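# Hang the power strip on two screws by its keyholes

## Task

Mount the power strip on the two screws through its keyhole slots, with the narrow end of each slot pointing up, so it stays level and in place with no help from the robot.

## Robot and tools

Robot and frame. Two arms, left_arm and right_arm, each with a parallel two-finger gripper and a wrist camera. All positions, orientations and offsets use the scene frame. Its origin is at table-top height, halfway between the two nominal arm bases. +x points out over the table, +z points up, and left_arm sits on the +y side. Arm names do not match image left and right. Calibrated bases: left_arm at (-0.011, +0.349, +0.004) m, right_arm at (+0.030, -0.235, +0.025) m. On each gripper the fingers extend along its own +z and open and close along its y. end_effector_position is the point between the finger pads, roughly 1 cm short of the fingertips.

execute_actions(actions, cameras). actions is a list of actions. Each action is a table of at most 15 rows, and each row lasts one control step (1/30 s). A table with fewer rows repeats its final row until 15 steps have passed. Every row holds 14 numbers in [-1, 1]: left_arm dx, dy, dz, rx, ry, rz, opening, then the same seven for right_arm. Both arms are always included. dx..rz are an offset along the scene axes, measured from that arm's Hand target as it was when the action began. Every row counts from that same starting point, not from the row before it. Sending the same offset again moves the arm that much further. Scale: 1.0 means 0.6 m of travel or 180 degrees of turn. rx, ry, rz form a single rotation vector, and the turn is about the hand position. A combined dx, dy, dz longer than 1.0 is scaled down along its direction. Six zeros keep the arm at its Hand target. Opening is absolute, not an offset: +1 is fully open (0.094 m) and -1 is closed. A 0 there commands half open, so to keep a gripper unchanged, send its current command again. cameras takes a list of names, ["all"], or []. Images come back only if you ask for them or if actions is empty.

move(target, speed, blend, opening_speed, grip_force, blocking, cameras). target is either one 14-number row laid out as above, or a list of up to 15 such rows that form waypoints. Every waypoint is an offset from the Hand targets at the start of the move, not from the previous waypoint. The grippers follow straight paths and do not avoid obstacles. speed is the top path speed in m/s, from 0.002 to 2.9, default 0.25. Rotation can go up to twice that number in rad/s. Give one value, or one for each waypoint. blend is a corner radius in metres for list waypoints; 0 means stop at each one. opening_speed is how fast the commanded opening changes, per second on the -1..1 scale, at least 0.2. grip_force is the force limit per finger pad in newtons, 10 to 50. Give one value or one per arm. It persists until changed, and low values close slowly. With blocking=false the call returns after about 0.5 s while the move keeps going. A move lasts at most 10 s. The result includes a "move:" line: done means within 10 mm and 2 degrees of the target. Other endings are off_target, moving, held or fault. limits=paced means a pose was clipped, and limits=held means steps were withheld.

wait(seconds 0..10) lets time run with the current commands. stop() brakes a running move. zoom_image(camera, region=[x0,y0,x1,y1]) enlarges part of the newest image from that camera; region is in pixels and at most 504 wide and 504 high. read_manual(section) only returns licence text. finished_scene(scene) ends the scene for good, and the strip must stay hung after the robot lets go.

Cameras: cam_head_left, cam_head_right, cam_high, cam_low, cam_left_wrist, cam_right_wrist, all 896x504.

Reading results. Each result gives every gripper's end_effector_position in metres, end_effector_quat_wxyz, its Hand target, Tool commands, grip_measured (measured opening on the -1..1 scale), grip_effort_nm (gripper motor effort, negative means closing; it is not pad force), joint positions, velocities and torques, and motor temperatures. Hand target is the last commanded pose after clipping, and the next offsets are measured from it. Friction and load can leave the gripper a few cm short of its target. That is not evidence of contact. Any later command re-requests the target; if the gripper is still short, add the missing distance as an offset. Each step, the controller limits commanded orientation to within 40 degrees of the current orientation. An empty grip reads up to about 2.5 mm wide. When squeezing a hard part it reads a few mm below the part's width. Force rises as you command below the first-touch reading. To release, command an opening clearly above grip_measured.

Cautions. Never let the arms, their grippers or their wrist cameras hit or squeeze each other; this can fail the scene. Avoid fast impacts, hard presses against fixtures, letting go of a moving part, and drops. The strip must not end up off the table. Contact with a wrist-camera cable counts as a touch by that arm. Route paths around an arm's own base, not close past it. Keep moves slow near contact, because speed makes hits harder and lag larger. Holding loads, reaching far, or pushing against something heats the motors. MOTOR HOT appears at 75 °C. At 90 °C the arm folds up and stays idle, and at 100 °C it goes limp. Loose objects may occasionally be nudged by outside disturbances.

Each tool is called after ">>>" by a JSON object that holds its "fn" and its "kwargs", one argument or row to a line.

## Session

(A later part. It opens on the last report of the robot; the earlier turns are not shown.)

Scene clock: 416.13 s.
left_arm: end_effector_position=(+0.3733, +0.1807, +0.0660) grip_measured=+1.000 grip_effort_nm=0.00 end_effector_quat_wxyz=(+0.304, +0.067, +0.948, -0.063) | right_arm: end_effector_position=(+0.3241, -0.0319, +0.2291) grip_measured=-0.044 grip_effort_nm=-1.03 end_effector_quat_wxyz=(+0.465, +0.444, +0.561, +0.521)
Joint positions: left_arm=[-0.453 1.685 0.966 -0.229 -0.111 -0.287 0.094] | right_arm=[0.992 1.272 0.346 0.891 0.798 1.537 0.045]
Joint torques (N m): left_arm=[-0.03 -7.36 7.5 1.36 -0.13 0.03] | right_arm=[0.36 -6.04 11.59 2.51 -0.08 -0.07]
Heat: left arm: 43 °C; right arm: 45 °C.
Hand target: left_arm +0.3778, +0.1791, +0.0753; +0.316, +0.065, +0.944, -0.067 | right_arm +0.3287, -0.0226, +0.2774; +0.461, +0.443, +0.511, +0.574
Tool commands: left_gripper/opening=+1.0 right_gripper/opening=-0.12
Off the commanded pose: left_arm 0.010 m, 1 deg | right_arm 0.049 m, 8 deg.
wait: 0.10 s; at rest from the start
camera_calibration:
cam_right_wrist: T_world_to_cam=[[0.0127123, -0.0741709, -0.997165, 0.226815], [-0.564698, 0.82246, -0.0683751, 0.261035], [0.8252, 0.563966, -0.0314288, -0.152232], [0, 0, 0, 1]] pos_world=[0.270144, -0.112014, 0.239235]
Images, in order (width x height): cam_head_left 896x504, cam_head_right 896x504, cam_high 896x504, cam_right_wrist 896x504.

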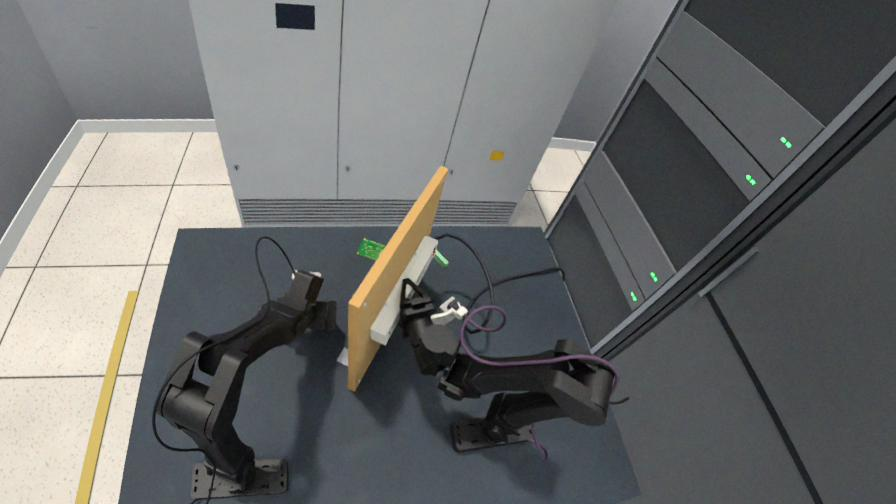

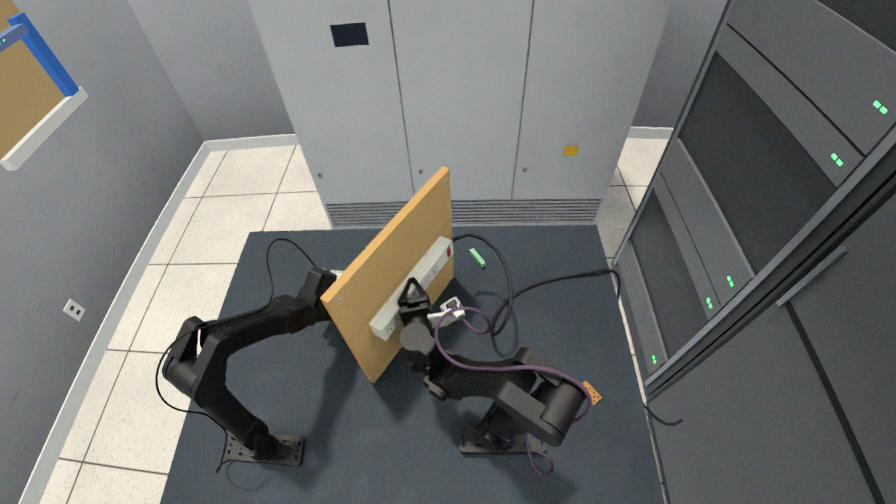

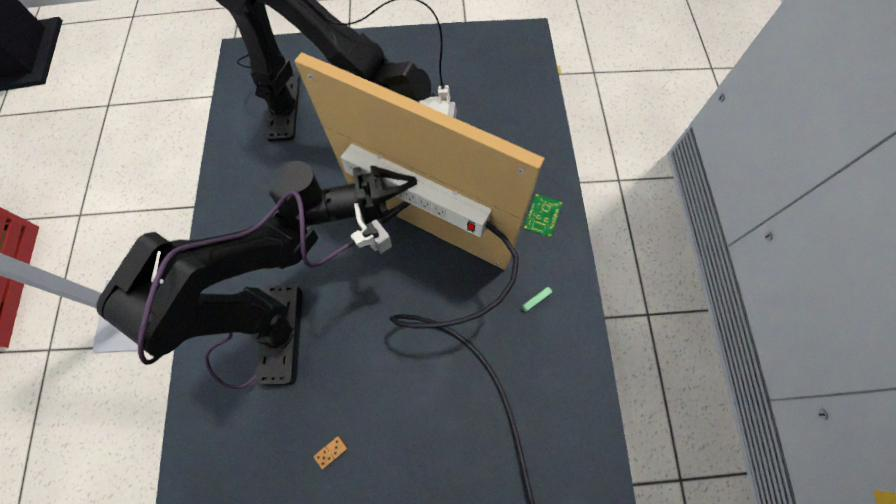

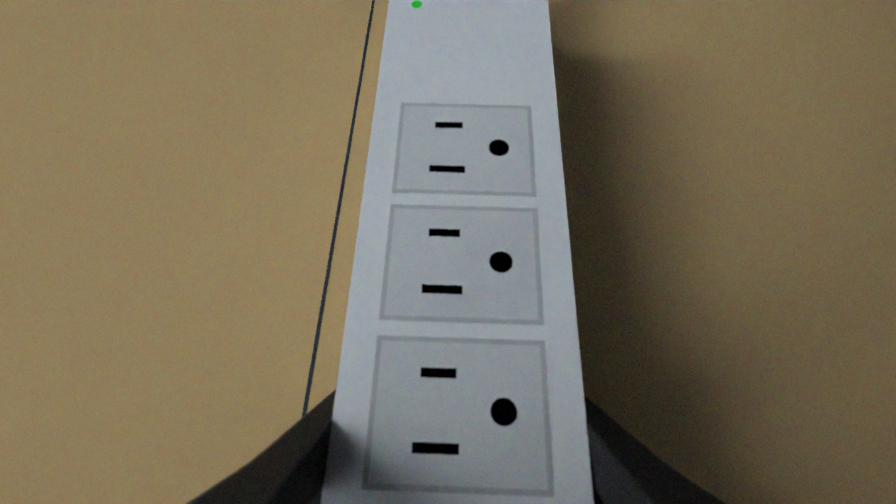

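>>> {"fn": "move", "kwargs": {
  "target": [
    [0, 0, 0, 0, 0, 0, 1, 0, 0, -0.0283, 0, 0, 0, -0.12],
    [0, 0, 0, 0, 0, 0, 1, -0.0189, -0.0236, -0.0283, 0, 0, 0, -0.12],
    [0, 0, 0, 0, 0, 0, 1, -0.0189, -0.0236, 0.018, 0, 0, 0, -0.12]
  ],
  "speed": [0.05, 0.06, 0.06],
  "cameras": ["cam_head_right"]
}}

Scene clock: 422.80 s.
left_arm: end_effector_position=(+0.3733, +0.1807, +0.0660) grip_measured=+1.000 grip_effort_nm=0.00 end_effector_quat_wxyz=(+0.304, +0.067, +0.948, -0.063) | right_arm: end_effector_position=(+0.3175, -0.0344, +0.2315) grip_measured=-0.044 grip_effort_nm=-1.03 end_effector_quat_wxyz=(+0.455, +0.435, +0.582, +0.514)
Joint positions: left_arm=[-0.453 1.685 0.966 -0.229 -0.111 -0.287 0.094] | right_arm=[0.991 1.175 0.348 0.747 0.765 1.543 0.045]
Joint torques (N m): left_arm=[-0.03 -7.38 7.49 1.36 -0.13 0.03] | right_arm=[0.49 -8.12 10.09 2.87 0.3 -0.12]
Heat: left arm: 43 °C; right arm: 45 °C.
Hand target: left_arm +0.3778, +0.1791, +0.0753; +0.316, +0.065, +0.944, -0.067 | right_arm +0.3173, -0.0368, +0.2883; +0.461, +0.443, +0.511, +0.574
Off the commanded pose: left_arm 0.010 m, 1 deg | right_arm 0.057 m, 11 deg.
move: off_target (right_arm)
Images, in order (width x height): cam_head_right 896x504.

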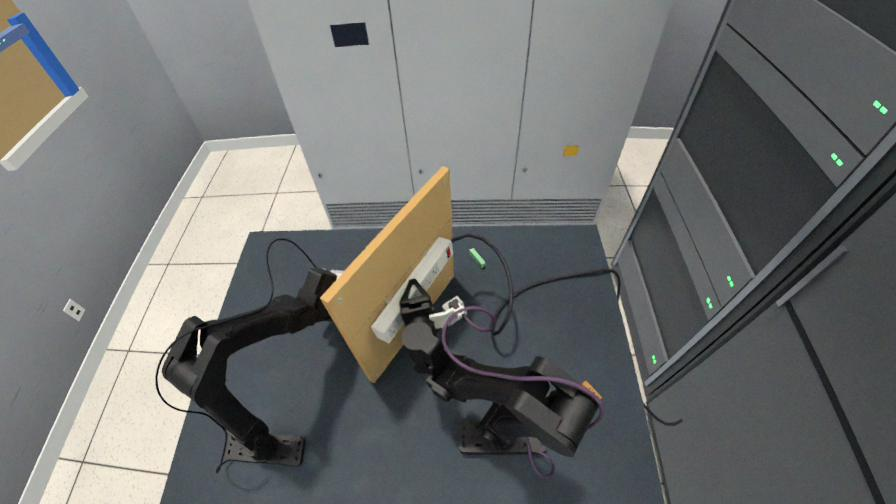

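>>> {"fn": "move", "kwargs": {
  "target": [
    [0, 0, 0, 0, 0, 0, 1, 0, 0, -0.04, 0, 0, 0, -0.12],
    [0, 0, 0, 0, 0, 0, 1, -0.0149, -0.0235, -0.0433, 0.0188, -0.0119, 0, -0.12],
    [0, 0, 0, 0, 0, 0, 1, -0.0149, -0.0235, 0.0, 0.0188, -0.0119, 0, -0.12]
  ],
  "speed": [0.06, 0.06, 0.06],
  "cameras": ["cam_head_right", "cam_high"]
}}

Scene clock: 427.07 s.
left_arm: end_effector_position=(+0.3733, +0.1807, +0.0660) grip_measured=+1.000 grip_effort_nm=0.00 end_effector_quat_wxyz=(+0.304, +0.067, +0.948, -0.063) | right_arm: end_effector_position=(+0.3087, -0.0526, +0.2609) grip_measured=-0.044 grip_effort_nm=-1.03 end_effector_quat_wxyz=(+0.456, +0.450, +0.512, +0.573)
Joint positions: left_arm=[-0.453 1.685 0.966 -0.229 -0.111 -0.287 0.094] | right_arm=[0.993 1.104 0.282 0.925 0.793 1.546 0.045]
Joint torques (N m): left_arm=[-0.03 -7.36 7.5 1.36 -0.14 0.03] | right_arm=[0.32 -4.29 9.52 2.1 -0.04 -0.18]
Heat: left arm: 43 °C; right arm: 45 °C.
Hand target: left_arm +0.3778, +0.1791, +0.0753; +0.316, +0.065, +0.944, -0.067 | right_arm +0.3084, -0.0509, +0.2883; +0.458, +0.446, +0.485, +0.597
Off the commanded pose: left_arm 0.010 m, 1 deg | right_arm 0.027 m, 4 deg.
move: off_target (right_arm)
Images, in order (width x height): cam_head_right 896x504, cam_high 896x504.

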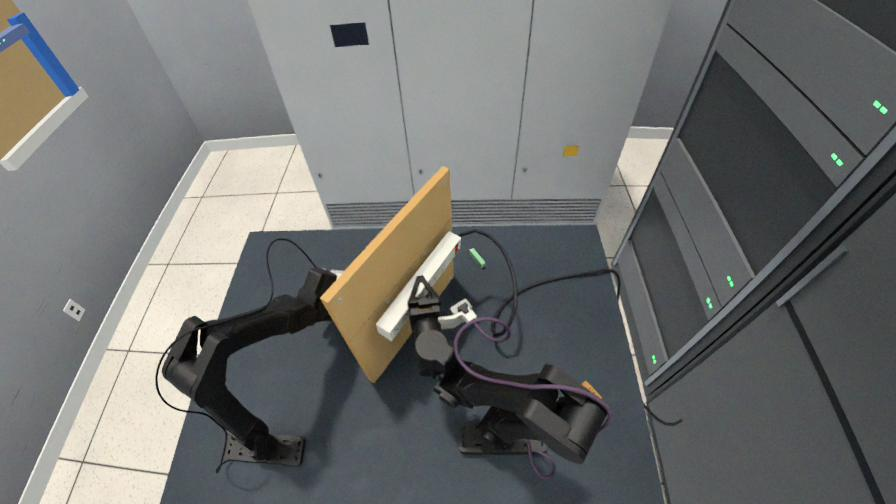

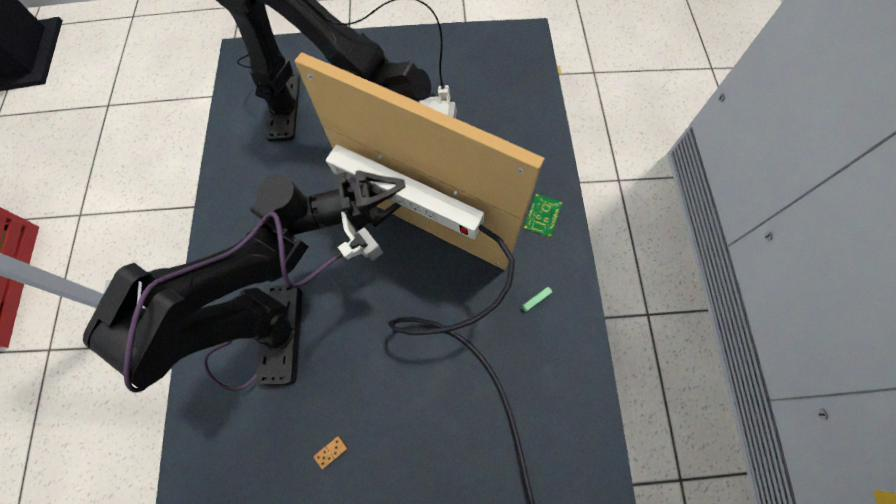

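>>> {"fn": "move", "kwargs": {
  "target": [0, 0, 0, 0, 0, 0, 1, 0.0, 0.0, -0.001, -0.0211, 0.0134, 0, -0.12],
  "speed": 0.06,
  "cameras": ["cam_head_right", "cam_high", "cam_head_left"]
}}

>>> {"fn": "zoom_image", "kwargs": {
  "camera": "cam_high",
  "region": [310, 120, 400, 190]
}}

>>> {"fn": "zoom_image", "kwargs": {
  "camera": "cam_high",
  "region": [430, 170, 510, 240]
}}

>>> {"fn": "zoom_image", "kwargs": {
  "camera": "cam_head_right",
  "region": [360, 280, 430, 350]
}}

>>> {"fn": "zoom_image", "kwargs": {
  "camera": "cam_head_right",
  "region": [405, 215, 475, 285]
}}

Scene clock: 429.90 s.
left_arm: end_effector_position=(+0.3733, +0.1807, +0.0660) grip_measured=+1.000 grip_effort_nm=0.00 end_effector_quat_wxyz=(+0.304, +0.067, +0.948, -0.063) | right_arm: end_effector_position=(+0.3084, -0.0532, +0.2571) grip_measured=-0.044 grip_effort_nm=-1.03 end_effector_quat_wxyz=(+0.460, +0.446, +0.542, +0.544)
Joint positions: left_arm=[-0.453 1.685 0.966 -0.229 -0.111 -0.287 0.094] | right_arm=[0.993 1.046 0.315 0.751 0.793 1.543 0.045]
Joint torques (N m): left_arm=[-0.03 -7.38 7.5 1.36 -0.13 0.04] | right_arm=[0.54 -4.45 10.18 2.15 -0.01 -0.21]
Heat: left arm: 43 °C; right arm: 45 °C.
Hand target: left_arm +0.3778, +0.1791, +0.0753; +0.316, +0.065, +0.944, -0.067 | right_arm +0.3084, -0.0509, +0.2877; +0.462, +0.443, +0.514, +0.571
Off the commanded pose: left_arm 0.010 m, 1 deg | right_arm 0.031 m, 5 deg.
move: off_target (right_arm)
Images, in order (width x height): cam_head_left 896x504, cam_head_right 896x504, cam_high 896x504.

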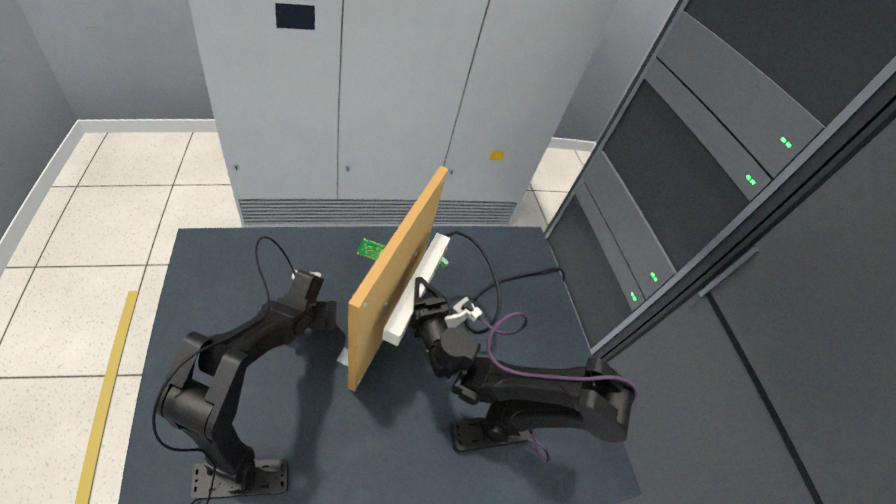

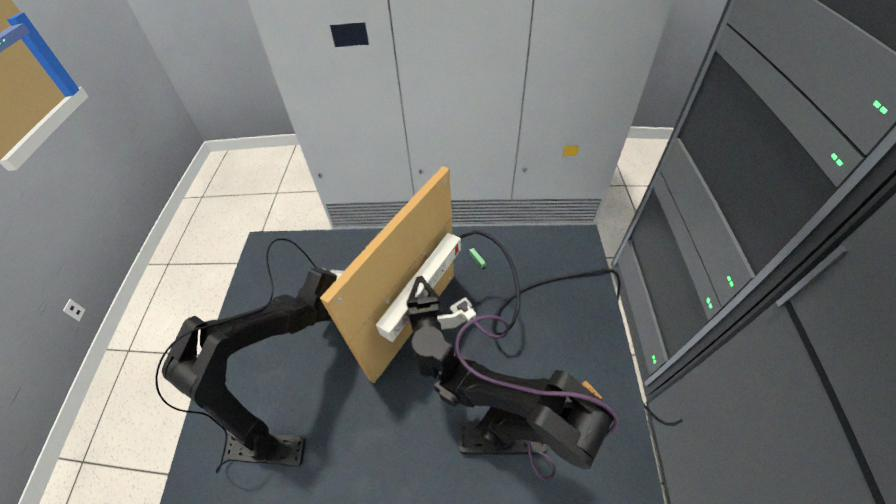

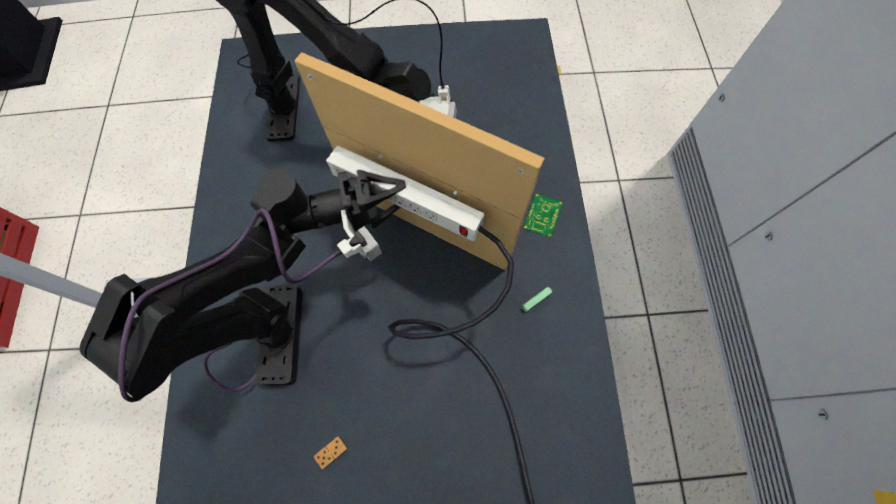

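Scaled by 5.600 from the camera's 896x504 image, which has a finer 1280x720 frame.

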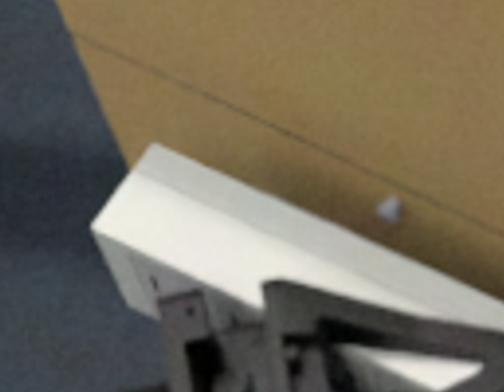

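Scaled by 6.300 from the camera's 896x504 image, which has a finer 1280x720 frame.

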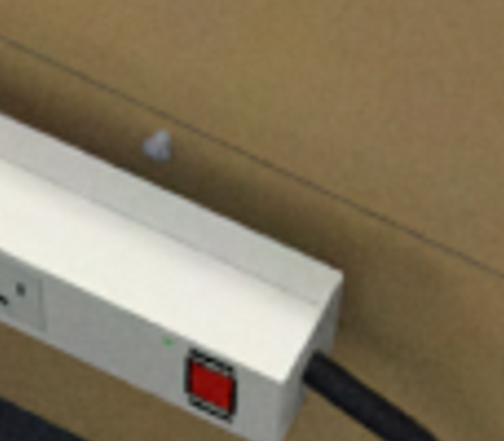

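Scaled by 7.200 from the camera's 896x504 image, which has a finer 1280x720 frame.

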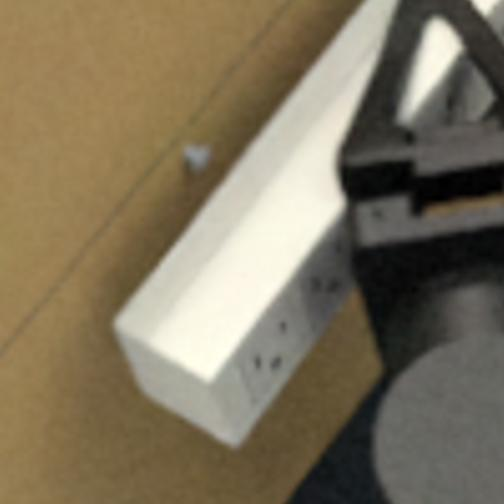

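Scaled by 7.200 from the camera's 896x504 image, which has a finer 1280x720 frame.

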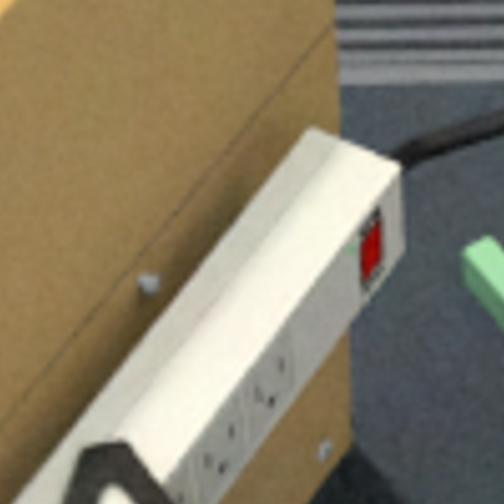

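>>> {"fn": "move", "kwargs": {
  "target": [0, 0, 0, 0, 0, 0, 1, 0.0147, 0.0227, 0.0117, 0.0021, 0.0033, 0, -0.12],
  "speed": 0.05,
  "cameras": []
}}

Scene clock: 435.17 s.
left_arm: end_effector_position=(+0.3733, +0.1807, +0.0660) grip_measured=+1.000 grip_effort_nm=0.00 end_effector_quat_wxyz=(+0.304, +0.067, +0.948, -0.063) | right_arm: end_effector_position=(+0.3151, -0.0408, +0.2713) grip_measured=-0.044 grip_effort_nm=-1.03 end_effector_quat_wxyz=(+0.456, +0.448, +0.537, +0.551)
Joint positions: left_arm=[-0.453 1.685 0.966 -0.229 -0.111 -0.287 0.094] | right_arm=[0.997 1.091 0.388 0.736 0.793 1.55 0.045]
Joint torques (N m): left_arm=[-0.03 -7.38 7.5 1.36 -0.13 0.03] | right_arm=[0.25 -2.55 10.13 2.12 -0.02 -0.08]
Heat: left arm: 43 °C; right arm: 44 °C.
Hand target: left_arm +0.3778, +0.1791, +0.0753; +0.316, +0.065, +0.944, -0.067 | right_arm +0.3172, -0.0373, +0.2948; +0.458, +0.447, +0.514, +0.571
Off the commanded pose: left_arm 0.010 m, 1 deg | right_arm 0.024 m, 3 deg.
move: off_target (right_arm)
No camera images: "cameras" was empty.

>>> {"fn": "move", "kwargs": {
  "target": [0, 0, 0, 0, 0, 0, 1, 0.0, 0.0, -0.0405, 0, 0, 0, -0.12],
  "speed": 0.05,
  "cameras": []
}}

Scene clock: 437.57 s.
left_arm: end_effector_position=(+0.3733, +0.1807, +0.0660) grip_measured=+1.000 grip_effort_nm=0.00 end_effector_quat_wxyz=(+0.304, +0.067, +0.948, -0.063) | right_arm: end_effector_position=(+0.3179, -0.0366, +0.2591) grip_measured=-0.044 grip_effort_nm=-1.03 end_effector_quat_wxyz=(+0.455, +0.449, +0.533, +0.555)
Joint positions: left_arm=[-0.453 1.685 0.966 -0.229 -0.111 -0.287 0.094] | right_arm=[0.997 1.165 0.36 0.845 0.793 1.555 0.045]
Joint torques (N m): left_arm=[-0.02 -7.38 7.5 1.36 -0.13 0.04] | right_arm=[0.21 -2.86 6.12 2.51 -0.02 -0.1]
Heat: left arm: 44 °C; right arm: 44 °C.
Hand target: left_arm +0.3778, +0.1791, +0.0753; +0.316, +0.065, +0.944, -0.067 | right_arm +0.3172, -0.0373, +0.2703; +0.458, +0.447, +0.514, +0.571
Off the commanded pose: left_arm 0.010 m, 1 deg | right_arm 0.011 m, 3 deg.
move: off_target (right_arm)
No camera images: "cameras" was empty.

>>> {"fn": "move", "kwargs": {
  "target": [0, 0, 0, 0, 0, 0, 1, 0.001, -0.0007, 0.0167, -0.008, 0.0051, 0, -0.12],
  "speed": 0.05,
  "cameras": []
}}

Scene clock: 440.33 s.
left_arm: end_effector_position=(+0.3733, +0.1807, +0.0660) grip_measured=+1.000 grip_effort_nm=0.00 end_effector_quat_wxyz=(+0.304, +0.067, +0.948, -0.063) | right_arm: end_effector_position=(+0.3163, -0.0390, +0.2499) grip_measured=-0.044 grip_effort_nm=-1.03 end_effector_quat_wxyz=(+0.457, +0.447, +0.555, +0.533)
Joint positions: left_arm=[-0.453 1.685 0.966 -0.229 -0.111 -0.287 0.094] | right_arm=[0.997 1.137 0.36 0.756 0.793 1.555 0.045]
Joint torques (N m): left_arm=[-0.03 -7.38 7.49 1.36 -0.13 0.03] | right_arm=[0.08 -5.19 9.83 2.16 0 -0.15]
Heat: left arm: 44 °C; right arm: 44 °C.
Hand target: left_arm +0.3778, +0.1791, +0.0753; +0.316, +0.065, +0.944, -0.067 | right_arm +0.3178, -0.0377, +0.2803; +0.459, +0.446, +0.525, +0.560
Off the commanded pose: left_arm 0.010 m, 1 deg | right_arm 0.030 m, 5 deg.
move: off_target (right_arm)
No camera images: "cameras" was empty.

>>> {"fn": "move", "kwargs": {
  "target": [0, 0, 0, 0, 0, 0, 1, 0.0, 0.0, 0.0083, 0, 0, 0, -0.12],
  "speed": 0.05,
  "cameras": []
}}

Scene clock: 442.67 s.
left_arm: end_effector_position=(+0.3733, +0.1807, +0.0660) grip_measured=+1.000 grip_effort_nm=0.00 end_effector_quat_wxyz=(+0.304, +0.067, +0.948, -0.063) | right_arm: end_effector_position=(+0.3163, -0.0390, +0.2546) grip_measured=-0.044 grip_effort_nm=-1.03 end_effector_quat_wxyz=(+0.457, +0.447, +0.555, +0.533)
Joint positions: left_arm=[-0.453 1.685 0.966 -0.229 -0.111 -0.287 0.094] | right_arm=[0.997 1.122 0.374 0.726 0.793 1.555 0.045]
Joint torques (N m): left_arm=[-0.03 -7.35 7.49 1.36 -0.13 0.04] | right_arm=[-0.24 -5.01 9.94 2.11 0.04 -0.15]
Heat: left arm: 44 °C; right arm: 44 °C.
Hand target: left_arm +0.3778, +0.1791, +0.0753; +0.316, +0.065, +0.944, -0.067 | right_arm +0.3178, -0.0377, +0.2853; +0.459, +0.446, +0.525, +0.560
Off the commanded pose: left_arm 0.010 m, 1 deg | right_arm 0.031 m, 5 deg.
move: off_target (right_arm)
No camera images: "cameras" was empty.

>>> {"fn": "move", "kwargs": {
  "target": [0, 0, 0, 0, 0, 0, 1, 0.0008, -0.0005, 0.0083, 0, 0, 0, -0.12],
  "speed": 0.05,
  "cameras": []
}}

Scene clock: 444.10 s.
left_arm: end_effector_position=(+0.3733, +0.1807, +0.0660) grip_measured=+1.000 grip_effort_nm=0.00 end_effector_quat_wxyz=(+0.304, +0.067, +0.948, -0.063) | right_arm: end_effector_position=(+0.3165, -0.0388, +0.2592) grip_measured=-0.044 grip_effort_nm=-1.03 end_effector_quat_wxyz=(+0.457, +0.447, +0.555, +0.533)
Joint positions: left_arm=[-0.453 1.685 0.966 -0.229 -0.111 -0.287 0.094] | right_arm=[0.997 1.109 0.389 0.698 0.793 1.555 0.045]
Joint torques (N m): left_arm=[-0.03 -7.36 7.5 1.36 -0.13 0.04] | right_arm=[-0.06 -5.23 10.14 2.14 0 -0.16]
Heat: left arm: 44 °C; right arm: 44 °C.
Hand target: left_arm +0.3778, +0.1791, +0.0753; +0.316, +0.065, +0.944, -0.067 | right_arm +0.3183, -0.0380, +0.2903; +0.459, +0.446, +0.525, +0.560
Off the commanded pose: left_arm 0.010 m, 1 deg | right_arm 0.031 m, 5 deg.
move: off_target (right_arm)
No camera images: "cameras" was empty.

>>> {"fn": "move", "kwargs": {
  "target": [0, 0, 0, 0, 0, 0, 1, 0.0057, 0.0087, 0.0, 0, 0, 0, -0.12],
  "speed": 0.04,
  "cameras": []
}}

Scene clock: 445.50 s.
left_arm: end_effector_position=(+0.3733, +0.1807, +0.0660) grip_measured=+1.000 grip_effort_nm=0.01 end_effector_quat_wxyz=(+0.304, +0.067, +0.948, -0.063) | right_arm: end_effector_position=(+0.3181, -0.0364, +0.2643) grip_measured=-0.044 grip_effort_nm=-1.03 end_effector_quat_wxyz=(+0.456, +0.447, +0.551, +0.536)
Joint positions: left_arm=[-0.453 1.685 0.966 -0.229 -0.111 -0.287 0.094] | right_arm=[0.997 1.116 0.407 0.698 0.793 1.555 0.045]
Joint torques (N m): left_arm=[-0.05 -7.35 7.5 1.36 -0.13 0.04] | right_arm=[-0.17 -2.62 10.3 2.27 -0.03 -0.14]
Heat: left arm: 44 °C; right arm: 44 °C.
Hand target: left_arm +0.3778, +0.1791, +0.0753; +0.316, +0.065, +0.944, -0.067 | right_arm +0.3217, -0.0328, +0.2904; +0.459, +0.446, +0.525, +0.561
Off the commanded pose: left_arm 0.010 m, 1 deg | right_arm 0.026 m, 4 deg.
move: off_target (right_arm)
No camera images: "cameras" was empty.

>>> {"fn": "move", "kwargs": {
  "target": [0, 0, 0, 0, 0, 0, 1, 0.0057, 0.0087, 0.0, 0, 0, 0, -0.12],
  "speed": 0.04,
  "cameras": []
}}

Scene clock: 447.10 s.
left_arm: end_effector_position=(+0.3733, +0.1807, +0.0660) grip_measured=+1.000 grip_effort_nm=0.00 end_effector_quat_wxyz=(+0.304, +0.067, +0.948, -0.063) | right_arm: end_effector_position=(+0.3208, -0.0357, +0.2619) grip_measured=-0.044 grip_effort_nm=-1.03 end_effector_quat_wxyz=(+0.461, +0.451, +0.552, +0.529)
Joint positions: left_arm=[-0.453 1.685 0.966 -0.229 -0.111 -0.287 0.094] | right_arm=[0.997 1.14 0.417 0.701 0.808 1.555 0.045]
Joint torques (N m): left_arm=[-0.03 -7.35 7.51 1.35 -0.13 0.03] | right_arm=[-0.08 -2.29 10.67 2.43 -0.07 -0.16]
Heat: left arm: 44 °C; right arm: 44 °C.
Hand target: left_arm +0.3778, +0.1791, +0.0753; +0.316, +0.065, +0.944, -0.067 | right_arm +0.3251, -0.0276, +0.2904; +0.459, +0.446, +0.525, +0.561
Off the commanded pose: left_arm 0.010 m, 1 deg | right_arm 0.030 m, 5 deg.
move: off_target (right_arm)
No camera images: "cameras" was empty.

>>> {"fn": "move", "kwargs": {
  "target": [0, 0, 0, 0, 0, 0, 1, 0.0038, 0.0063, -0.002, 0, 0, 0, -0.12],
  "speed": 0.03,
  "cameras": []
}}

Scene clock: 449.43 s.
left_arm: end_effector_position=(+0.3733, +0.1807, +0.0660) grip_measured=+1.000 grip_effort_nm=0.00 end_effector_quat_wxyz=(+0.304, +0.067, +0.948, -0.063) | right_arm: end_effector_position=(+0.3213, -0.0360, +0.2617) grip_measured=-0.044 grip_effort_nm=-1.03 end_effector_quat_wxyz=(+0.464, +0.455, +0.546, +0.529)
Joint positions: left_arm=[-0.453 1.685 0.966 -0.229 -0.111 -0.287 0.094] | right_arm=[1.002 1.153 0.417 0.722 0.826 1.555 0.045]
Joint torques (N m): left_arm=[-0.03 -7.38 7.47 1.36 -0.13 0.04] | right_arm=[-0.32 -1.48 11.29 2.34 -0.24 -0.12]
Heat: left arm: 44 °C; right arm: 44 °C.
Hand target: left_arm +0.3778, +0.1791, +0.0753; +0.316, +0.065, +0.944, -0.067 | right_arm +0.3274, -0.0237, +0.2891; +0.459, +0.446, +0.525, +0.561
Off the commanded pose: left_arm 0.010 m, 1 deg | right_arm 0.031 m, 5 deg.
move: off_target (right_arm)
No camera images: "cameras" was empty.

>>> {"fn": "move", "kwargs": {
  "target": [0, 0, 0, 0, 0, 0, 1, -0.0055, -0.0007, -0.01, 0, 0, 0, -0.12],
  "speed": 0.03,
  "cameras": []
}}

Scene clock: 452.57 s.
left_arm: end_effector_position=(+0.3733, +0.1807, +0.0660) grip_measured=+1.000 grip_effort_nm=0.00 end_effector_quat_wxyz=(+0.304, +0.067, +0.948, -0.063) | right_arm: end_effector_position=(+0.3212, -0.0361, +0.2619) grip_measured=-0.044 grip_effort_nm=-1.03 end_effector_quat_wxyz=(+0.466, +0.457, +0.543, +0.529)
Joint positions: left_arm=[-0.453 1.685 0.966 -0.229 -0.111 -0.287 0.094] | right_arm=[1.007 1.161 0.417 0.736 0.838 1.555 0.045]
Joint torques (N m): left_arm=[-0.03 -7.35 7.49 1.36 -0.13 0.03] | right_arm=[0.17 -1.63 9.2 2.5 -0.3 -0.14]
Heat: left arm: 44 °C; right arm: 45 °C.
Hand target: left_arm +0.3778, +0.1791, +0.0753; +0.316, +0.065, +0.944, -0.067 | right_arm +0.3241, -0.0242, +0.2832; +0.459, +0.446, +0.525, +0.561
Off the commanded pose: left_arm 0.010 m, 1 deg | right_arm 0.024 m, 4 deg.
move: off_target (right_arm)
No camera images: "cameras" was empty.

>>> {"fn": "move", "kwargs": {
  "target": [
    [0, 0, 0, 0, 0, 0, 1, -0.0178, -0.0282, 0.0, 0, 0, 0, -0.12],
    [0, 0, 0, 0, 0, 0, 1, -0.0178, -0.0282, -0.0467, 0, 0, 0, -0.12],
    [0, 0, 0, 0, 0, 0, 1, -0.0125, -0.0212, 0.003, 0, 0, 0, -0.12]
  ],
  "speed": 0.06,
  "cameras": []
}}

Scene clock: 456.90 s.
left_arm: end_effector_position=(+0.3733, +0.1807, +0.0660) grip_measured=+1.000 grip_effort_nm=0.00 end_effector_quat_wxyz=(+0.304, +0.067, +0.948, -0.063) | right_arm: end_effector_position=(+0.3151, -0.0389, +0.2575) grip_measured=-0.044 grip_effort_nm=-1.03 end_effector_quat_wxyz=(+0.459, +0.449, +0.550, +0.535)
Joint positions: left_arm=[-0.453 1.685 0.966 -0.229 -0.111 -0.287 0.094] | right_arm=[1.007 1.121 0.378 0.731 0.81 1.555 0.045]
Joint torques (N m): left_arm=[-0.03 -7.38 7.5 1.36 -0.13 0.03] | right_arm=[-0.46 -4.67 9.76 2.18 -0.1 -0.14]
Heat: left arm: 44 °C; right arm: 44 °C.
Hand target: left_arm +0.3778, +0.1791, +0.0753; +0.316, +0.065, +0.944, -0.067 | right_arm +0.3166, -0.0369, +0.2850; +0.459, +0.446, +0.525, +0.561
Off the commanded pose: left_arm 0.010 m, 1 deg | right_arm 0.028 m, 4 deg.
move: off_target (right_arm)
No camera images: "cameras" was empty.

>>> {"fn": "move", "kwargs": {
  "target": [0, 0, 0, 0, 0, 0, 1, 0.004, 0.0093, -0.002, 0, 0, 0, -0.12],
  "speed": 0.04,
  "cameras": []
}}

>>> {"fn": "move", "kwargs": {
  "target": [0, 0, 0, 0, 0, 0, 1, 0.004, 0.0093, -0.002, 0, 0, 0, -0.12],
  "speed": 0.04,
  "cameras": []
}}

Scene clock: 458.30 s.
left_arm: end_effector_position=(+0.3733, +0.1807, +0.0660) grip_measured=+1.000 grip_effort_nm=0.00 end_effector_quat_wxyz=(+0.304, +0.067, +0.948, -0.063) | right_arm: end_effector_position=(+0.3163, -0.0372, +0.2567) grip_measured=-0.044 grip_effort_nm=-1.03 end_effector_quat_wxyz=(+0.459, +0.449, +0.552, +0.533)
Joint positions: left_arm=[-0.453 1.685 0.966 -0.229 -0.111 -0.287 0.094] | right_arm=[1.007 1.132 0.384 0.731 0.81 1.555 0.045]
Joint torques (N m): left_arm=[-0.03 -7.38 7.5 1.36 -0.13 0.04] | right_arm=[0.42 -2.95 10.06 2.28 -0.05 -0.13]
Heat: left arm: 44 °C; right arm: 44 °C.
Hand target: left_arm +0.3778, +0.1791, +0.0753; +0.316, +0.065, +0.944, -0.067 | right_arm +0.3190, -0.0313, +0.2838; +0.459, +0.446, +0.525, +0.561
Off the commanded pose: left_arm 0.010 m, 1 deg | right_arm 0.028 m, 4 deg.
move: off_target (right_arm)
No camera images: "cameras" was empty.

Scene clock: 459.10 s.
left_arm: end_effector_position=(+0.3733, +0.1807, +0.0660) grip_measured=+1.000 grip_effort_nm=0.00 end_effector_quat_wxyz=(+0.304, +0.067, +0.948, -0.063) | right_arm: end_effector_position=(+0.3189, -0.0339, +0.2539) grip_measured=-0.044 grip_effort_nm=-1.03 end_effector_quat_wxyz=(+0.461, +0.450, +0.554, +0.528)
Joint positions: left_arm=[-0.453 1.685 0.966 -0.229 -0.111 -0.287 0.094] | right_arm=[1.009 1.163 0.396 0.741 0.818 1.555 0.045]
Joint torques (N m): left_arm=[-0.03 -7.36 7.5 1.36 -0.13 0.04] | right_arm=[0.57 -2.89 10.26 2.42 -0.06 -0.11]
Heat: left arm: 44 °C; right arm: 44 °C.
Hand target: left_arm +0.3778, +0.1791, +0.0753; +0.316, +0.065, +0.944, -0.067 | right_arm +0.3214, -0.0258, +0.2826; +0.459, +0.446, +0.525, +0.561
Off the commanded pose: left_arm 0.010 m, 1 deg | right_arm 0.030 m, 5 deg.
move: off_target (right_arm)
No camera images: "cameras" was empty.

>>> {"fn": "move", "kwargs": {
  "target": [
    [0, 0, 0, 0, 0, 0, 1, -0.009, -0.0142, 0.0, 0, 0, 0, -0.12],
    [0, 0, 0, 0, 0, 0, 1, -0.0348, -0.0645, -0.0527, 0, 0, 0, -0.12],
    [0, 0, 0, 0, 0, 0, 1, -0.0082, -0.0232, 0.0215, 0, 0, 0, -0.12]
  ],
  "speed": [0.05, 0.08, 0.05],
  "blend": [0.005, 0, 0],
  "cameras": []
}}

Scene clock: 464.87 s.
left_arm: end_effector_position=(+0.3733, +0.1807, +0.0660) grip_measured=+1.000 grip_effort_nm=0.00 end_effector_quat_wxyz=(+0.304, +0.067, +0.948, -0.063) | right_arm: end_effector_position=(+0.3142, -0.0438, +0.2721) grip_measured=-0.044 grip_effort_nm=-1.03 end_effector_quat_wxyz=(+0.458, +0.449, +0.545, +0.540)
Joint positions: left_arm=[-0.453 1.685 0.966 -0.229 -0.111 -0.287 0.094] | right_arm=[0.997 1.06 0.402 0.662 0.799 1.555 0.045]
Joint torques (N m): left_arm=[-0.03 -7.36 7.49 1.36 -0.14 0.04] | right_arm=[0.01 -2.51 10.4 2.12 -0.03 -0.1]
Heat: left arm: 44 °C; right arm: 44 °C.
Hand target: left_arm +0.3778, +0.1791, +0.0753; +0.316, +0.065, +0.944, -0.067 | right_arm +0.3165, -0.0396, +0.2954; +0.459, +0.446, +0.525, +0.561
Off the commanded pose: left_arm 0.010 m, 1 deg | right_arm 0.024 m, 3 deg.
move: off_target (right_arm); blend cut to 0.0041 m at target 1
No camera images: "cameras" was empty.

>>> {"fn": "move", "kwargs": {
  "target": [
    [0, 0, 0, 0, 0, 0, 1, -0.0267, -0.0413, -0.095, 0, 0, 0, -0.12],
    [0, 0, 0, 0, 0, 0, 1, 0.0, 0.0, -0.021, 0, 0, 0, -0.12]
  ],
  "speed": [0.08, 0.05],
  "cameras": []
}}

Scene clock: 469.13 s.
left_arm: end_effector_position=(+0.3733, +0.1807, +0.0660) grip_measured=+1.000 grip_effort_nm=0.00 end_effector_quat_wxyz=(+0.304, +0.067, +0.948, -0.063) | right_arm: end_effector_position=(+0.3139, -0.0439, +0.2603) grip_measured=-0.044 grip_effort_nm=-1.03 end_effector_quat_wxyz=(+0.457, +0.450, +0.544, +0.541)
Joint positions: left_arm=[-0.453 1.685 0.966 -0.229 -0.111 -0.287 0.094] | right_arm=[0.997 1.091 0.363 0.733 0.797 1.558 0.045]
Joint torques (N m): left_arm=[-0.03 -7.36 7.5 1.36 -0.13 0.04] | right_arm=[0.28 -2.63 9.98 2.1 -0.06 -0.11]
Heat: left arm: 44 °C; right arm: 44 °C.
Hand target: left_arm +0.3778, +0.1791, +0.0753; +0.316, +0.065, +0.944, -0.067 | right_arm +0.3165, -0.0396, +0.2828; +0.459, +0.446, +0.525, +0.561
Off the commanded pose: left_arm 0.010 m, 1 deg | right_arm 0.023 m, 3 deg.
move: off_target (right_arm)
No camera images: "cameras" was empty.

>>> {"fn": "move", "kwargs": {
  "target": [0, 0, 0, 0, 0, 0, 1, 0.0092, 0.0142, -0.0012, 0, 0, 0, -0.12],
  "speed": 0.03,
  "cameras": []
}}

Scene clock: 470.47 s.
left_arm: end_effector_position=(+0.3733, +0.1807, +0.0660) grip_measured=+1.000 grip_effort_nm=0.01 end_effector_quat_wxyz=(+0.304, +0.067, +0.948, -0.063) | right_arm: end_effector_position=(+0.3187, -0.0368, +0.2529) grip_measured=-0.044 grip_effort_nm=-1.03 end_effector_quat_wxyz=(+0.458, +0.448, +0.556, +0.530)
Joint positions: left_arm=[-0.453 1.685 0.966 -0.229 -0.111 -0.287 0.094] | right_arm=[0.997 1.145 0.384 0.732 0.797 1.558 0.045]
Joint torques (N m): left_arm=[-0.03 -7.38 7.5 1.36 -0.13 0.04] | right_arm=[0.24 -2.74 10.21 2.45 0 -0.12]
Heat: left arm: 44 °C; right arm: 44 °C.
Hand target: left_arm +0.3778, +0.1791, +0.0753; +0.316, +0.065, +0.944, -0.067 | right_arm +0.3220, -0.0311, +0.2821; +0.459, +0.446, +0.525, +0.561
Off the commanded pose: left_arm 0.010 m, 1 deg | right_arm 0.030 m, 5 deg.
move: off_target (right_arm)
No camera images: "cameras" was empty.

>>> {"fn": "move", "kwargs": {
  "target": [
    [0, 0, 0, 0, 0, 0, 1, -0.0583, -0.0932, 0.0123, 0, 0, 0, -0.12],
    [0, 0, 0, 0, 0, 0, 1, -0.0028, -0.0058, 0.0123, 0, 0, 0, -0.12]
  ],
  "speed": [0.1, 0.05],
  "cameras": []
}}

Scene clock: 475.80 s.
left_arm: end_effector_position=(+0.3733, +0.1807, +0.0660) grip_measured=+1.000 grip_effort_nm=0.00 end_effector_quat_wxyz=(+0.304, +0.067, +0.948, -0.063) | right_arm: end_effector_position=(+0.3173, -0.0398, +0.2590) grip_measured=-0.044 grip_effort_nm=-1.03 end_effector_quat_wxyz=(+0.457, +0.447, +0.558, +0.529)
Joint positions: left_arm=[-0.453 1.685 0.966 -0.229 -0.111 -0.287 0.094] | right_arm=[0.992 1.103 0.396 0.675 0.79 1.557 0.045]
Joint torques (N m): left_arm=[-0.02 -7.38 7.49 1.36 -0.13 0.03] | right_arm=[0.46 -2.59 10.39 2.5 0.02 -0.11]
Heat: left arm: 44 °C; right arm: 44 °C.
Hand target: left_arm +0.3778, +0.1791, +0.0753; +0.316, +0.065, +0.944, -0.067 | right_arm +0.3203, -0.0346, +0.2896; +0.459, +0.446, +0.525, +0.561
Off the commanded pose: left_arm 0.010 m, 1 deg | right_arm 0.031 m, 5 deg.
move: off_target (right_arm)
No camera images: "cameras" was empty.

>>> {"fn": "move", "kwargs": {
  "target": [0, 0, 0, 0, 0, 0, 1, 0.0057, 0.0102, 0.002, 0, 0, 0, -0.12],
  "speed": 0.03,
  "cameras": []
}}

Scene clock: 477.40 s.
left_arm: end_effector_position=(+0.3733, +0.1807, +0.0660) grip_measured=+1.000 grip_effort_nm=0.00 end_effector_quat_wxyz=(+0.304, +0.067, +0.948, -0.063) | right_arm: end_effector_position=(+0.3208, -0.0337, +0.2596) grip_measured=-0.044 grip_effort_nm=-1.03 end_effector_quat_wxyz=(+0.457, +0.447, +0.559, +0.528)
Joint positions: left_arm=[-0.453 1.685 0.966 -0.229 -0.111 -0.287 0.094] | right_arm=[0.994 1.138 0.418 0.685 0.79 1.557 0.045]
Joint torques (N m): left_arm=[-0.03 -7.36 7.5 1.36 -0.13 0.04] | right_arm=[0.46 -2.86 10.29 2.49 0 -0.14]
Heat: left arm: 44 °C; right arm: 44 °C.
Hand target: left_arm +0.3778, +0.1791, +0.0753; +0.316, +0.065, +0.944, -0.067 | right_arm +0.3237, -0.0284, +0.2907; +0.459, +0.446, +0.525, +0.561
Off the commanded pose: left_arm 0.010 m, 1 deg | right_arm 0.032 m, 5 deg.
move: off_target (right_arm)
No camera images: "cameras" was empty.

>>> {"fn": "move", "kwargs": {
  "target": [0, 0, 0, 0, 0, 0, 1, 0.0036, 0.0056, 0.0005, 0, 0, 0, -0.12],
  "speed": 0.03,
  "cameras": []
}}

Scene clock: 478.57 s.
left_arm: end_effector_position=(+0.3733, +0.1807, +0.0660) grip_measured=+1.000 grip_effort_nm=0.00 end_effector_quat_wxyz=(+0.304, +0.067, +0.948, -0.063) | right_arm: end_effector_position=(+0.3216, -0.0333, +0.2594) grip_measured=-0.044 grip_effort_nm=-1.03 end_effector_quat_wxyz=(+0.459, +0.449, +0.557, +0.526)
Joint positions: left_arm=[-0.453 1.685 0.966 -0.229 -0.111 -0.287 0.094] | right_arm=[0.997 1.15 0.421 0.694 0.803 1.557 0.045]
Joint torques (N m): left_arm=[-0.03 -7.38 7.5 1.36 -0.13 0.04] | right_arm=[0.44 -2.32 10.77 2.46 -0.04 -0.18]
Heat: left arm: 44 °C; right arm: 44 °C.
Hand target: left_arm +0.3778, +0.1791, +0.0753; +0.316, +0.065, +0.944, -0.067 | right_arm +0.3259, -0.0252, +0.2910; +0.459, +0.446, +0.525, +0.561
Off the commanded pose: left_arm 0.010 m, 1 deg | right_arm 0.033 m, 5 deg.
move: off_target (right_arm)
No camera images: "cameras" was empty.

>>> {"fn": "move", "kwargs": {
  "target": [0, 0, 0, 0, 0, 0, 1, -0.0028, 0.0018, 0.005, 0, 0, 0, -0.12],
  "speed": 0.03,
  "cameras": []
}}

Scene clock: 481.00 s.
left_arm: end_effector_position=(+0.3733, +0.1807, +0.0660) grip_measured=+1.000 grip_effort_nm=0.00 end_effector_quat_wxyz=(+0.304, +0.067, +0.948, -0.063) | right_arm: end_effector_position=(+0.3205, -0.0319, +0.2597) grip_measured=-0.044 grip_effort_nm=-1.03 end_effector_quat_wxyz=(+0.458, +0.448, +0.557, +0.528)
Joint positions: left_arm=[-0.453 1.685 0.966 -0.229 -0.111 -0.287 0.094] | right_arm=[1.003 1.15 0.422 0.694 0.805 1.557 0.045]
Joint torques (N m): left_arm=[-0.02 -7.38 7.5 1.36 -0.13 0.03] | right_arm=[0.53 -3.06 11.63 2.33 0 -0.16]
Heat: left arm: 44 °C; right arm: 44 °C.
Hand target: left_arm +0.3778, +0.1791, +0.0753; +0.316, +0.065, +0.944, -0.067 | right_arm +0.3242, -0.0241, +0.2941; +0.459, +0.446, +0.525, +0.561
Off the commanded pose: left_arm 0.010 m, 1 deg | right_arm 0.035 m, 5 deg.
move: off_target (right_arm)
No camera images: "cameras" was empty.

>>> {"fn": "move", "kwargs": {
  "target": [0, 0, 0, 0, 0, 0, 1, 0.001, 0.0014, 0.0083, 0, 0, 0, -0.12],
  "speed": 0.03,
  "cameras": []
}}

Scene clock: 482.20 s.
left_arm: end_effector_position=(+0.3733, +0.1807, +0.0660) grip_measured=+1.000 grip_effort_nm=0.00 end_effector_quat_wxyz=(+0.304, +0.067, +0.948, -0.063) | right_arm: end_effector_position=(+0.3215, -0.0332, +0.2599) grip_measured=-0.044 grip_effort_nm=-1.03 end_effector_quat_wxyz=(+0.462, +0.451, +0.559, +0.520)
Joint positions: left_arm=[-0.453 1.685 0.966 -0.229 -0.111 -0.287 0.094] | right_arm=[1.004 1.15 0.434 0.67 0.819 1.557 0.045]
Joint torques (N m): left_arm=[-0.02 -7.38 7.5 1.36 -0.13 0.03] | right_arm=[0.34 -3.9 11.86 2.36 -0.09 -0.19]
Heat: left arm: 44 °C; right arm: 44 °C.
Hand target: left_arm +0.3778, +0.1791, +0.0753; +0.316, +0.065, +0.944, -0.067 | right_arm +0.3248, -0.0233, +0.2990; +0.459, +0.446, +0.525, +0.561
Off the commanded pose: left_arm 0.010 m, 1 deg | right_arm 0.040 m, 6 deg.
move: off_target (right_arm)
No camera images: "cameras" was empty.

>>> {"fn": "wait", "kwargs": {
  "seconds": 0.1,
  "cameras": ["cam_head_right", "cam_head_left", "cam_high", "cam_right_wrist"]
}}

>>> {"fn": "zoom_image", "kwargs": {
  "camera": "cam_head_right",
  "region": [350, 280, 410, 340]
}}

>>> {"fn": "zoom_image", "kwargs": {
  "camera": "cam_head_right",
  "region": [410, 210, 470, 270]
}}

>>> {"fn": "zoom_image", "kwargs": {
  "camera": "cam_high",
  "region": [320, 115, 390, 175]
}}

>>> {"fn": "zoom_image", "kwargs": {
  "camera": "cam_high",
  "region": [440, 170, 510, 230]
}}

>>> {"fn": "zoom_image", "kwargs": {
  "camera": "cam_head_left",
  "region": [350, 200, 450, 350]
}}

Scene clock: 483.60 s.
left_arm: end_effector_position=(+0.3733, +0.1807, +0.0660) grip_measured=+1.000 grip_effort_nm=0.00 end_effector_quat_wxyz=(+0.304, +0.067, +0.948, -0.063) | right_arm: end_effector_position=(+0.3215, -0.0331, +0.2600) grip_measured=-0.044 grip_effort_nm=-1.03 end_effector_quat_wxyz=(+0.462, +0.451, +0.559, +0.520)
Joint positions: left_arm=[-0.453 1.685 0.966 -0.229 -0.111 -0.287 0.094] | right_arm=[1.004 1.15 0.434 0.669 0.819 1.557 0.045]
Joint torques (N m): left_arm=[-0.03 -7.36 7.51 1.36 -0.13 0.03] | right_arm=[0.57 -3.99 11.81 2.3 -0.09 -0.15]
Heat: left arm: 44 °C; right arm: 44 °C.
Hand target: left_arm +0.3778, +0.1791, +0.0753; +0.316, +0.065, +0.944, -0.067 | right_arm +0.3248, -0.0232, +0.2991; +0.459, +0.446, +0.525, +0.561
Tool commands: left_gripper/opening=+1.0 right_gripper/opening=-0.12
Off the commanded pose: left_arm 0.010 m, 1 deg | right_arm 0.040 m, 6 deg.
wait: 0.10 s; at rest from the start
camera_calibration:
cam_right_wrist: T_world_to_cam=[[0.00311924, -0.063664, -0.997967, 0.261303], [-0.557554, 0.828344, -0.0545858, 0.257004], [0.830135, 0.55659, -0.0329123, -0.149871], [0, 0, 0, 1]] pos_world=[0.266891, -0.112835, 0.269868]
Images, in order (width x height): cam_head_left 896x504, cam_head_right 896x504, cam_high 896x504, cam_right_wrist 896x504.

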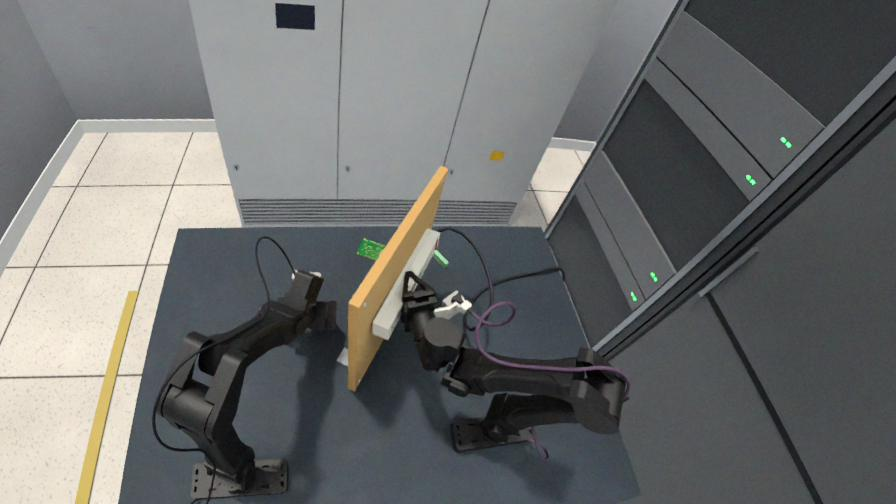

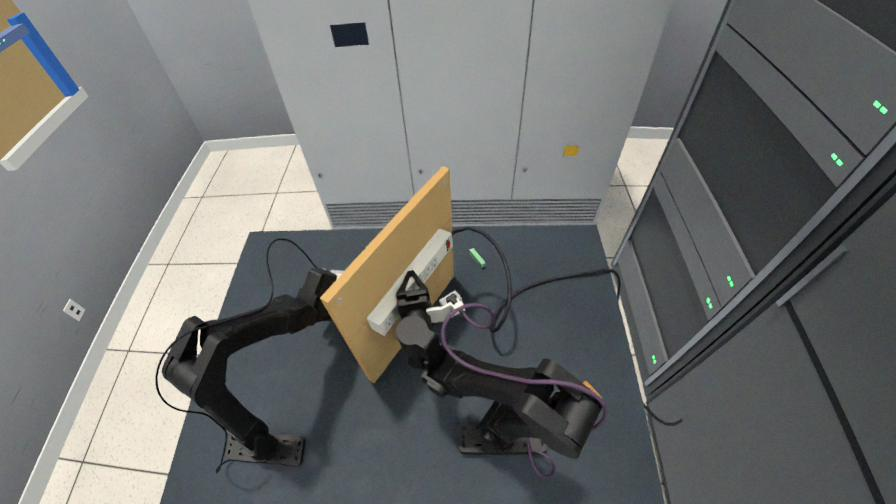

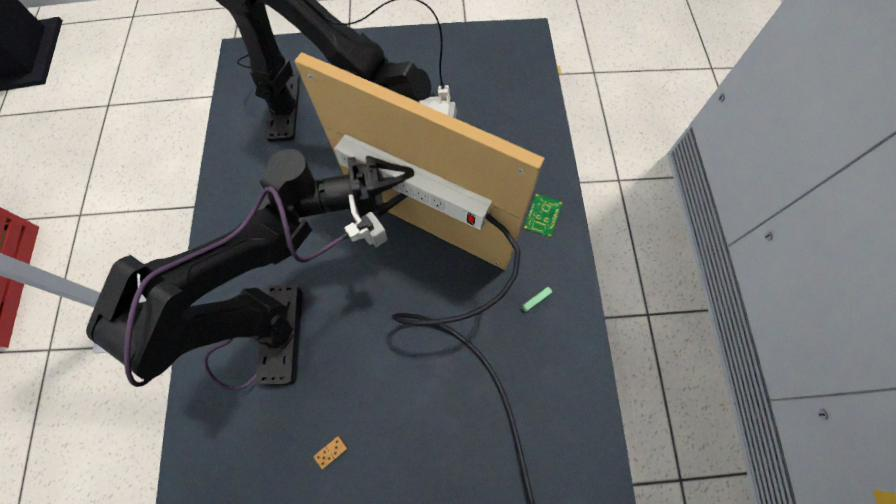

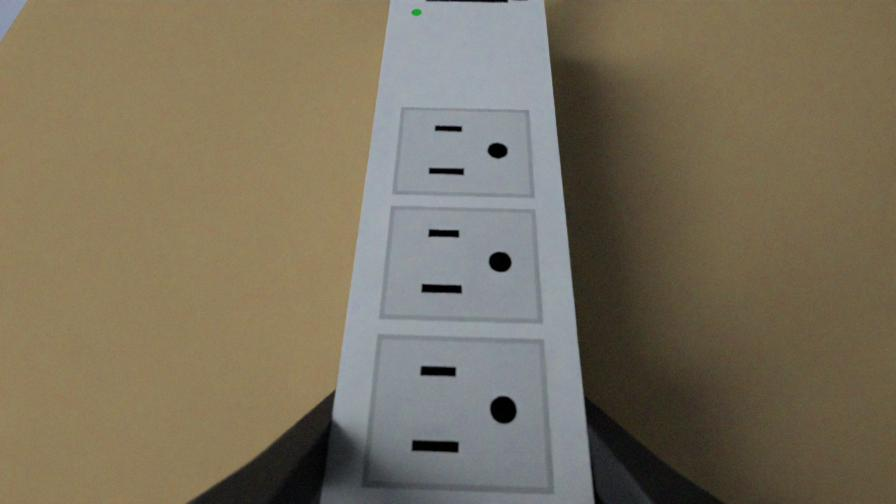

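Scaled by 8.400 from the camera's 896x504 image, which has a finer 1280x720 frame.

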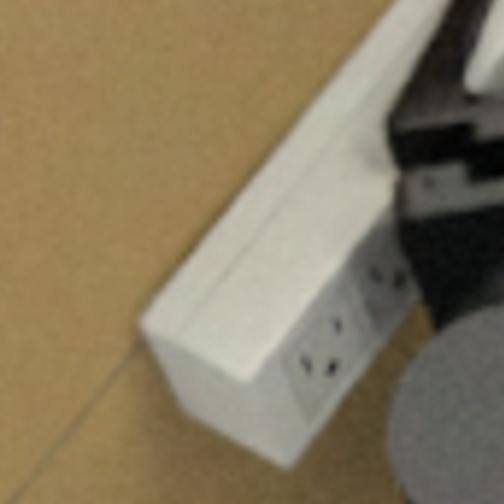

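Scaled by 8.400 from the camera's 896x504 image, which has a finer 1280x720 frame.

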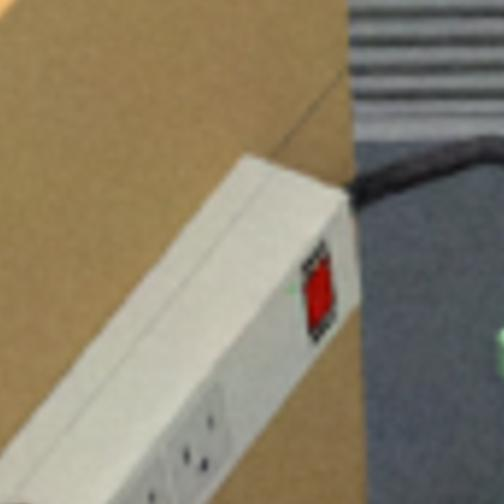

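Scaled by 7.200 from the camera's 896x504 image, which has a finer 1280x720 frame.

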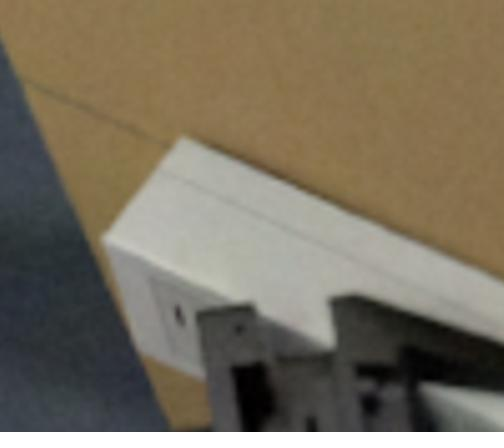

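Scaled by 7.200 from the camera's 896x504 image, which has a finer 1280x720 frame.

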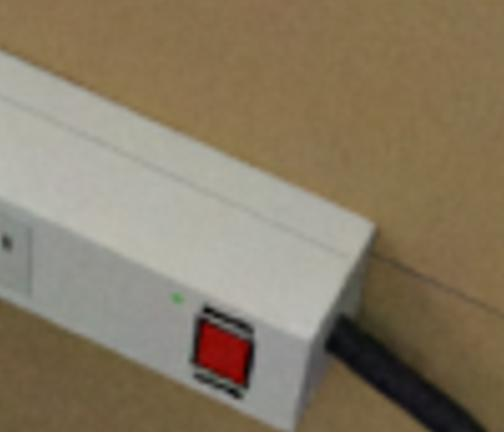

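Scaled by 3.360 from the camera's 896x504 image, which has a finer 1280x720 frame.

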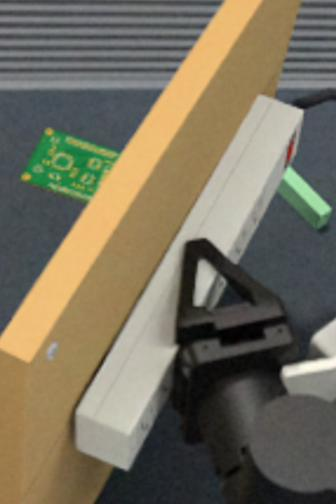

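>>> {"fn": "move", "kwargs": {
  "target": [0, 0, 0, 0, 0, 0, 1, -0.0045, -0.0072, -0.0092, 0, 0, 0, -0.12],
  "speed": 0.03,
  "cameras": []
}}

Scene clock: 488.37 s.
left_arm: end_effector_position=(+0.3733, +0.1807, +0.0660) grip_measured=+1.000 grip_effort_nm=0.01 end_effector_quat_wxyz=(+0.304, +0.067, +0.948, -0.063) | right_arm: end_effector_position=(+0.3214, -0.0332, +0.2600) grip_measured=-0.044 grip_effort_nm=-1.03 end_effector_quat_wxyz=(+0.462, +0.451, +0.559, +0.520)
Joint positions: left_arm=[-0.453 1.685 0.966 -0.229 -0.111 -0.287 0.094] | right_arm=[1.004 1.148 0.434 0.667 0.819 1.557 0.045]
Joint torques (N m): left_arm=[-0.03 -7.36 7.5 1.36 -0.13 0.04] | right_arm=[0.23 -4.56 9.42 2.54 -0.15 -0.17]
Heat: left arm: 44 °C; right arm: 44 °C.
Hand target: left_arm +0.3778, +0.1791, +0.0753; +0.316, +0.065, +0.944, -0.067 | right_arm +0.3221, -0.0274, +0.2935; +0.459, +0.446, +0.525, +0.561
Off the commanded pose: left_arm 0.010 m, 1 deg | right_arm 0.034 m, 6 deg.
move: off_target (right_arm)
No camera images: "cameras" was empty.


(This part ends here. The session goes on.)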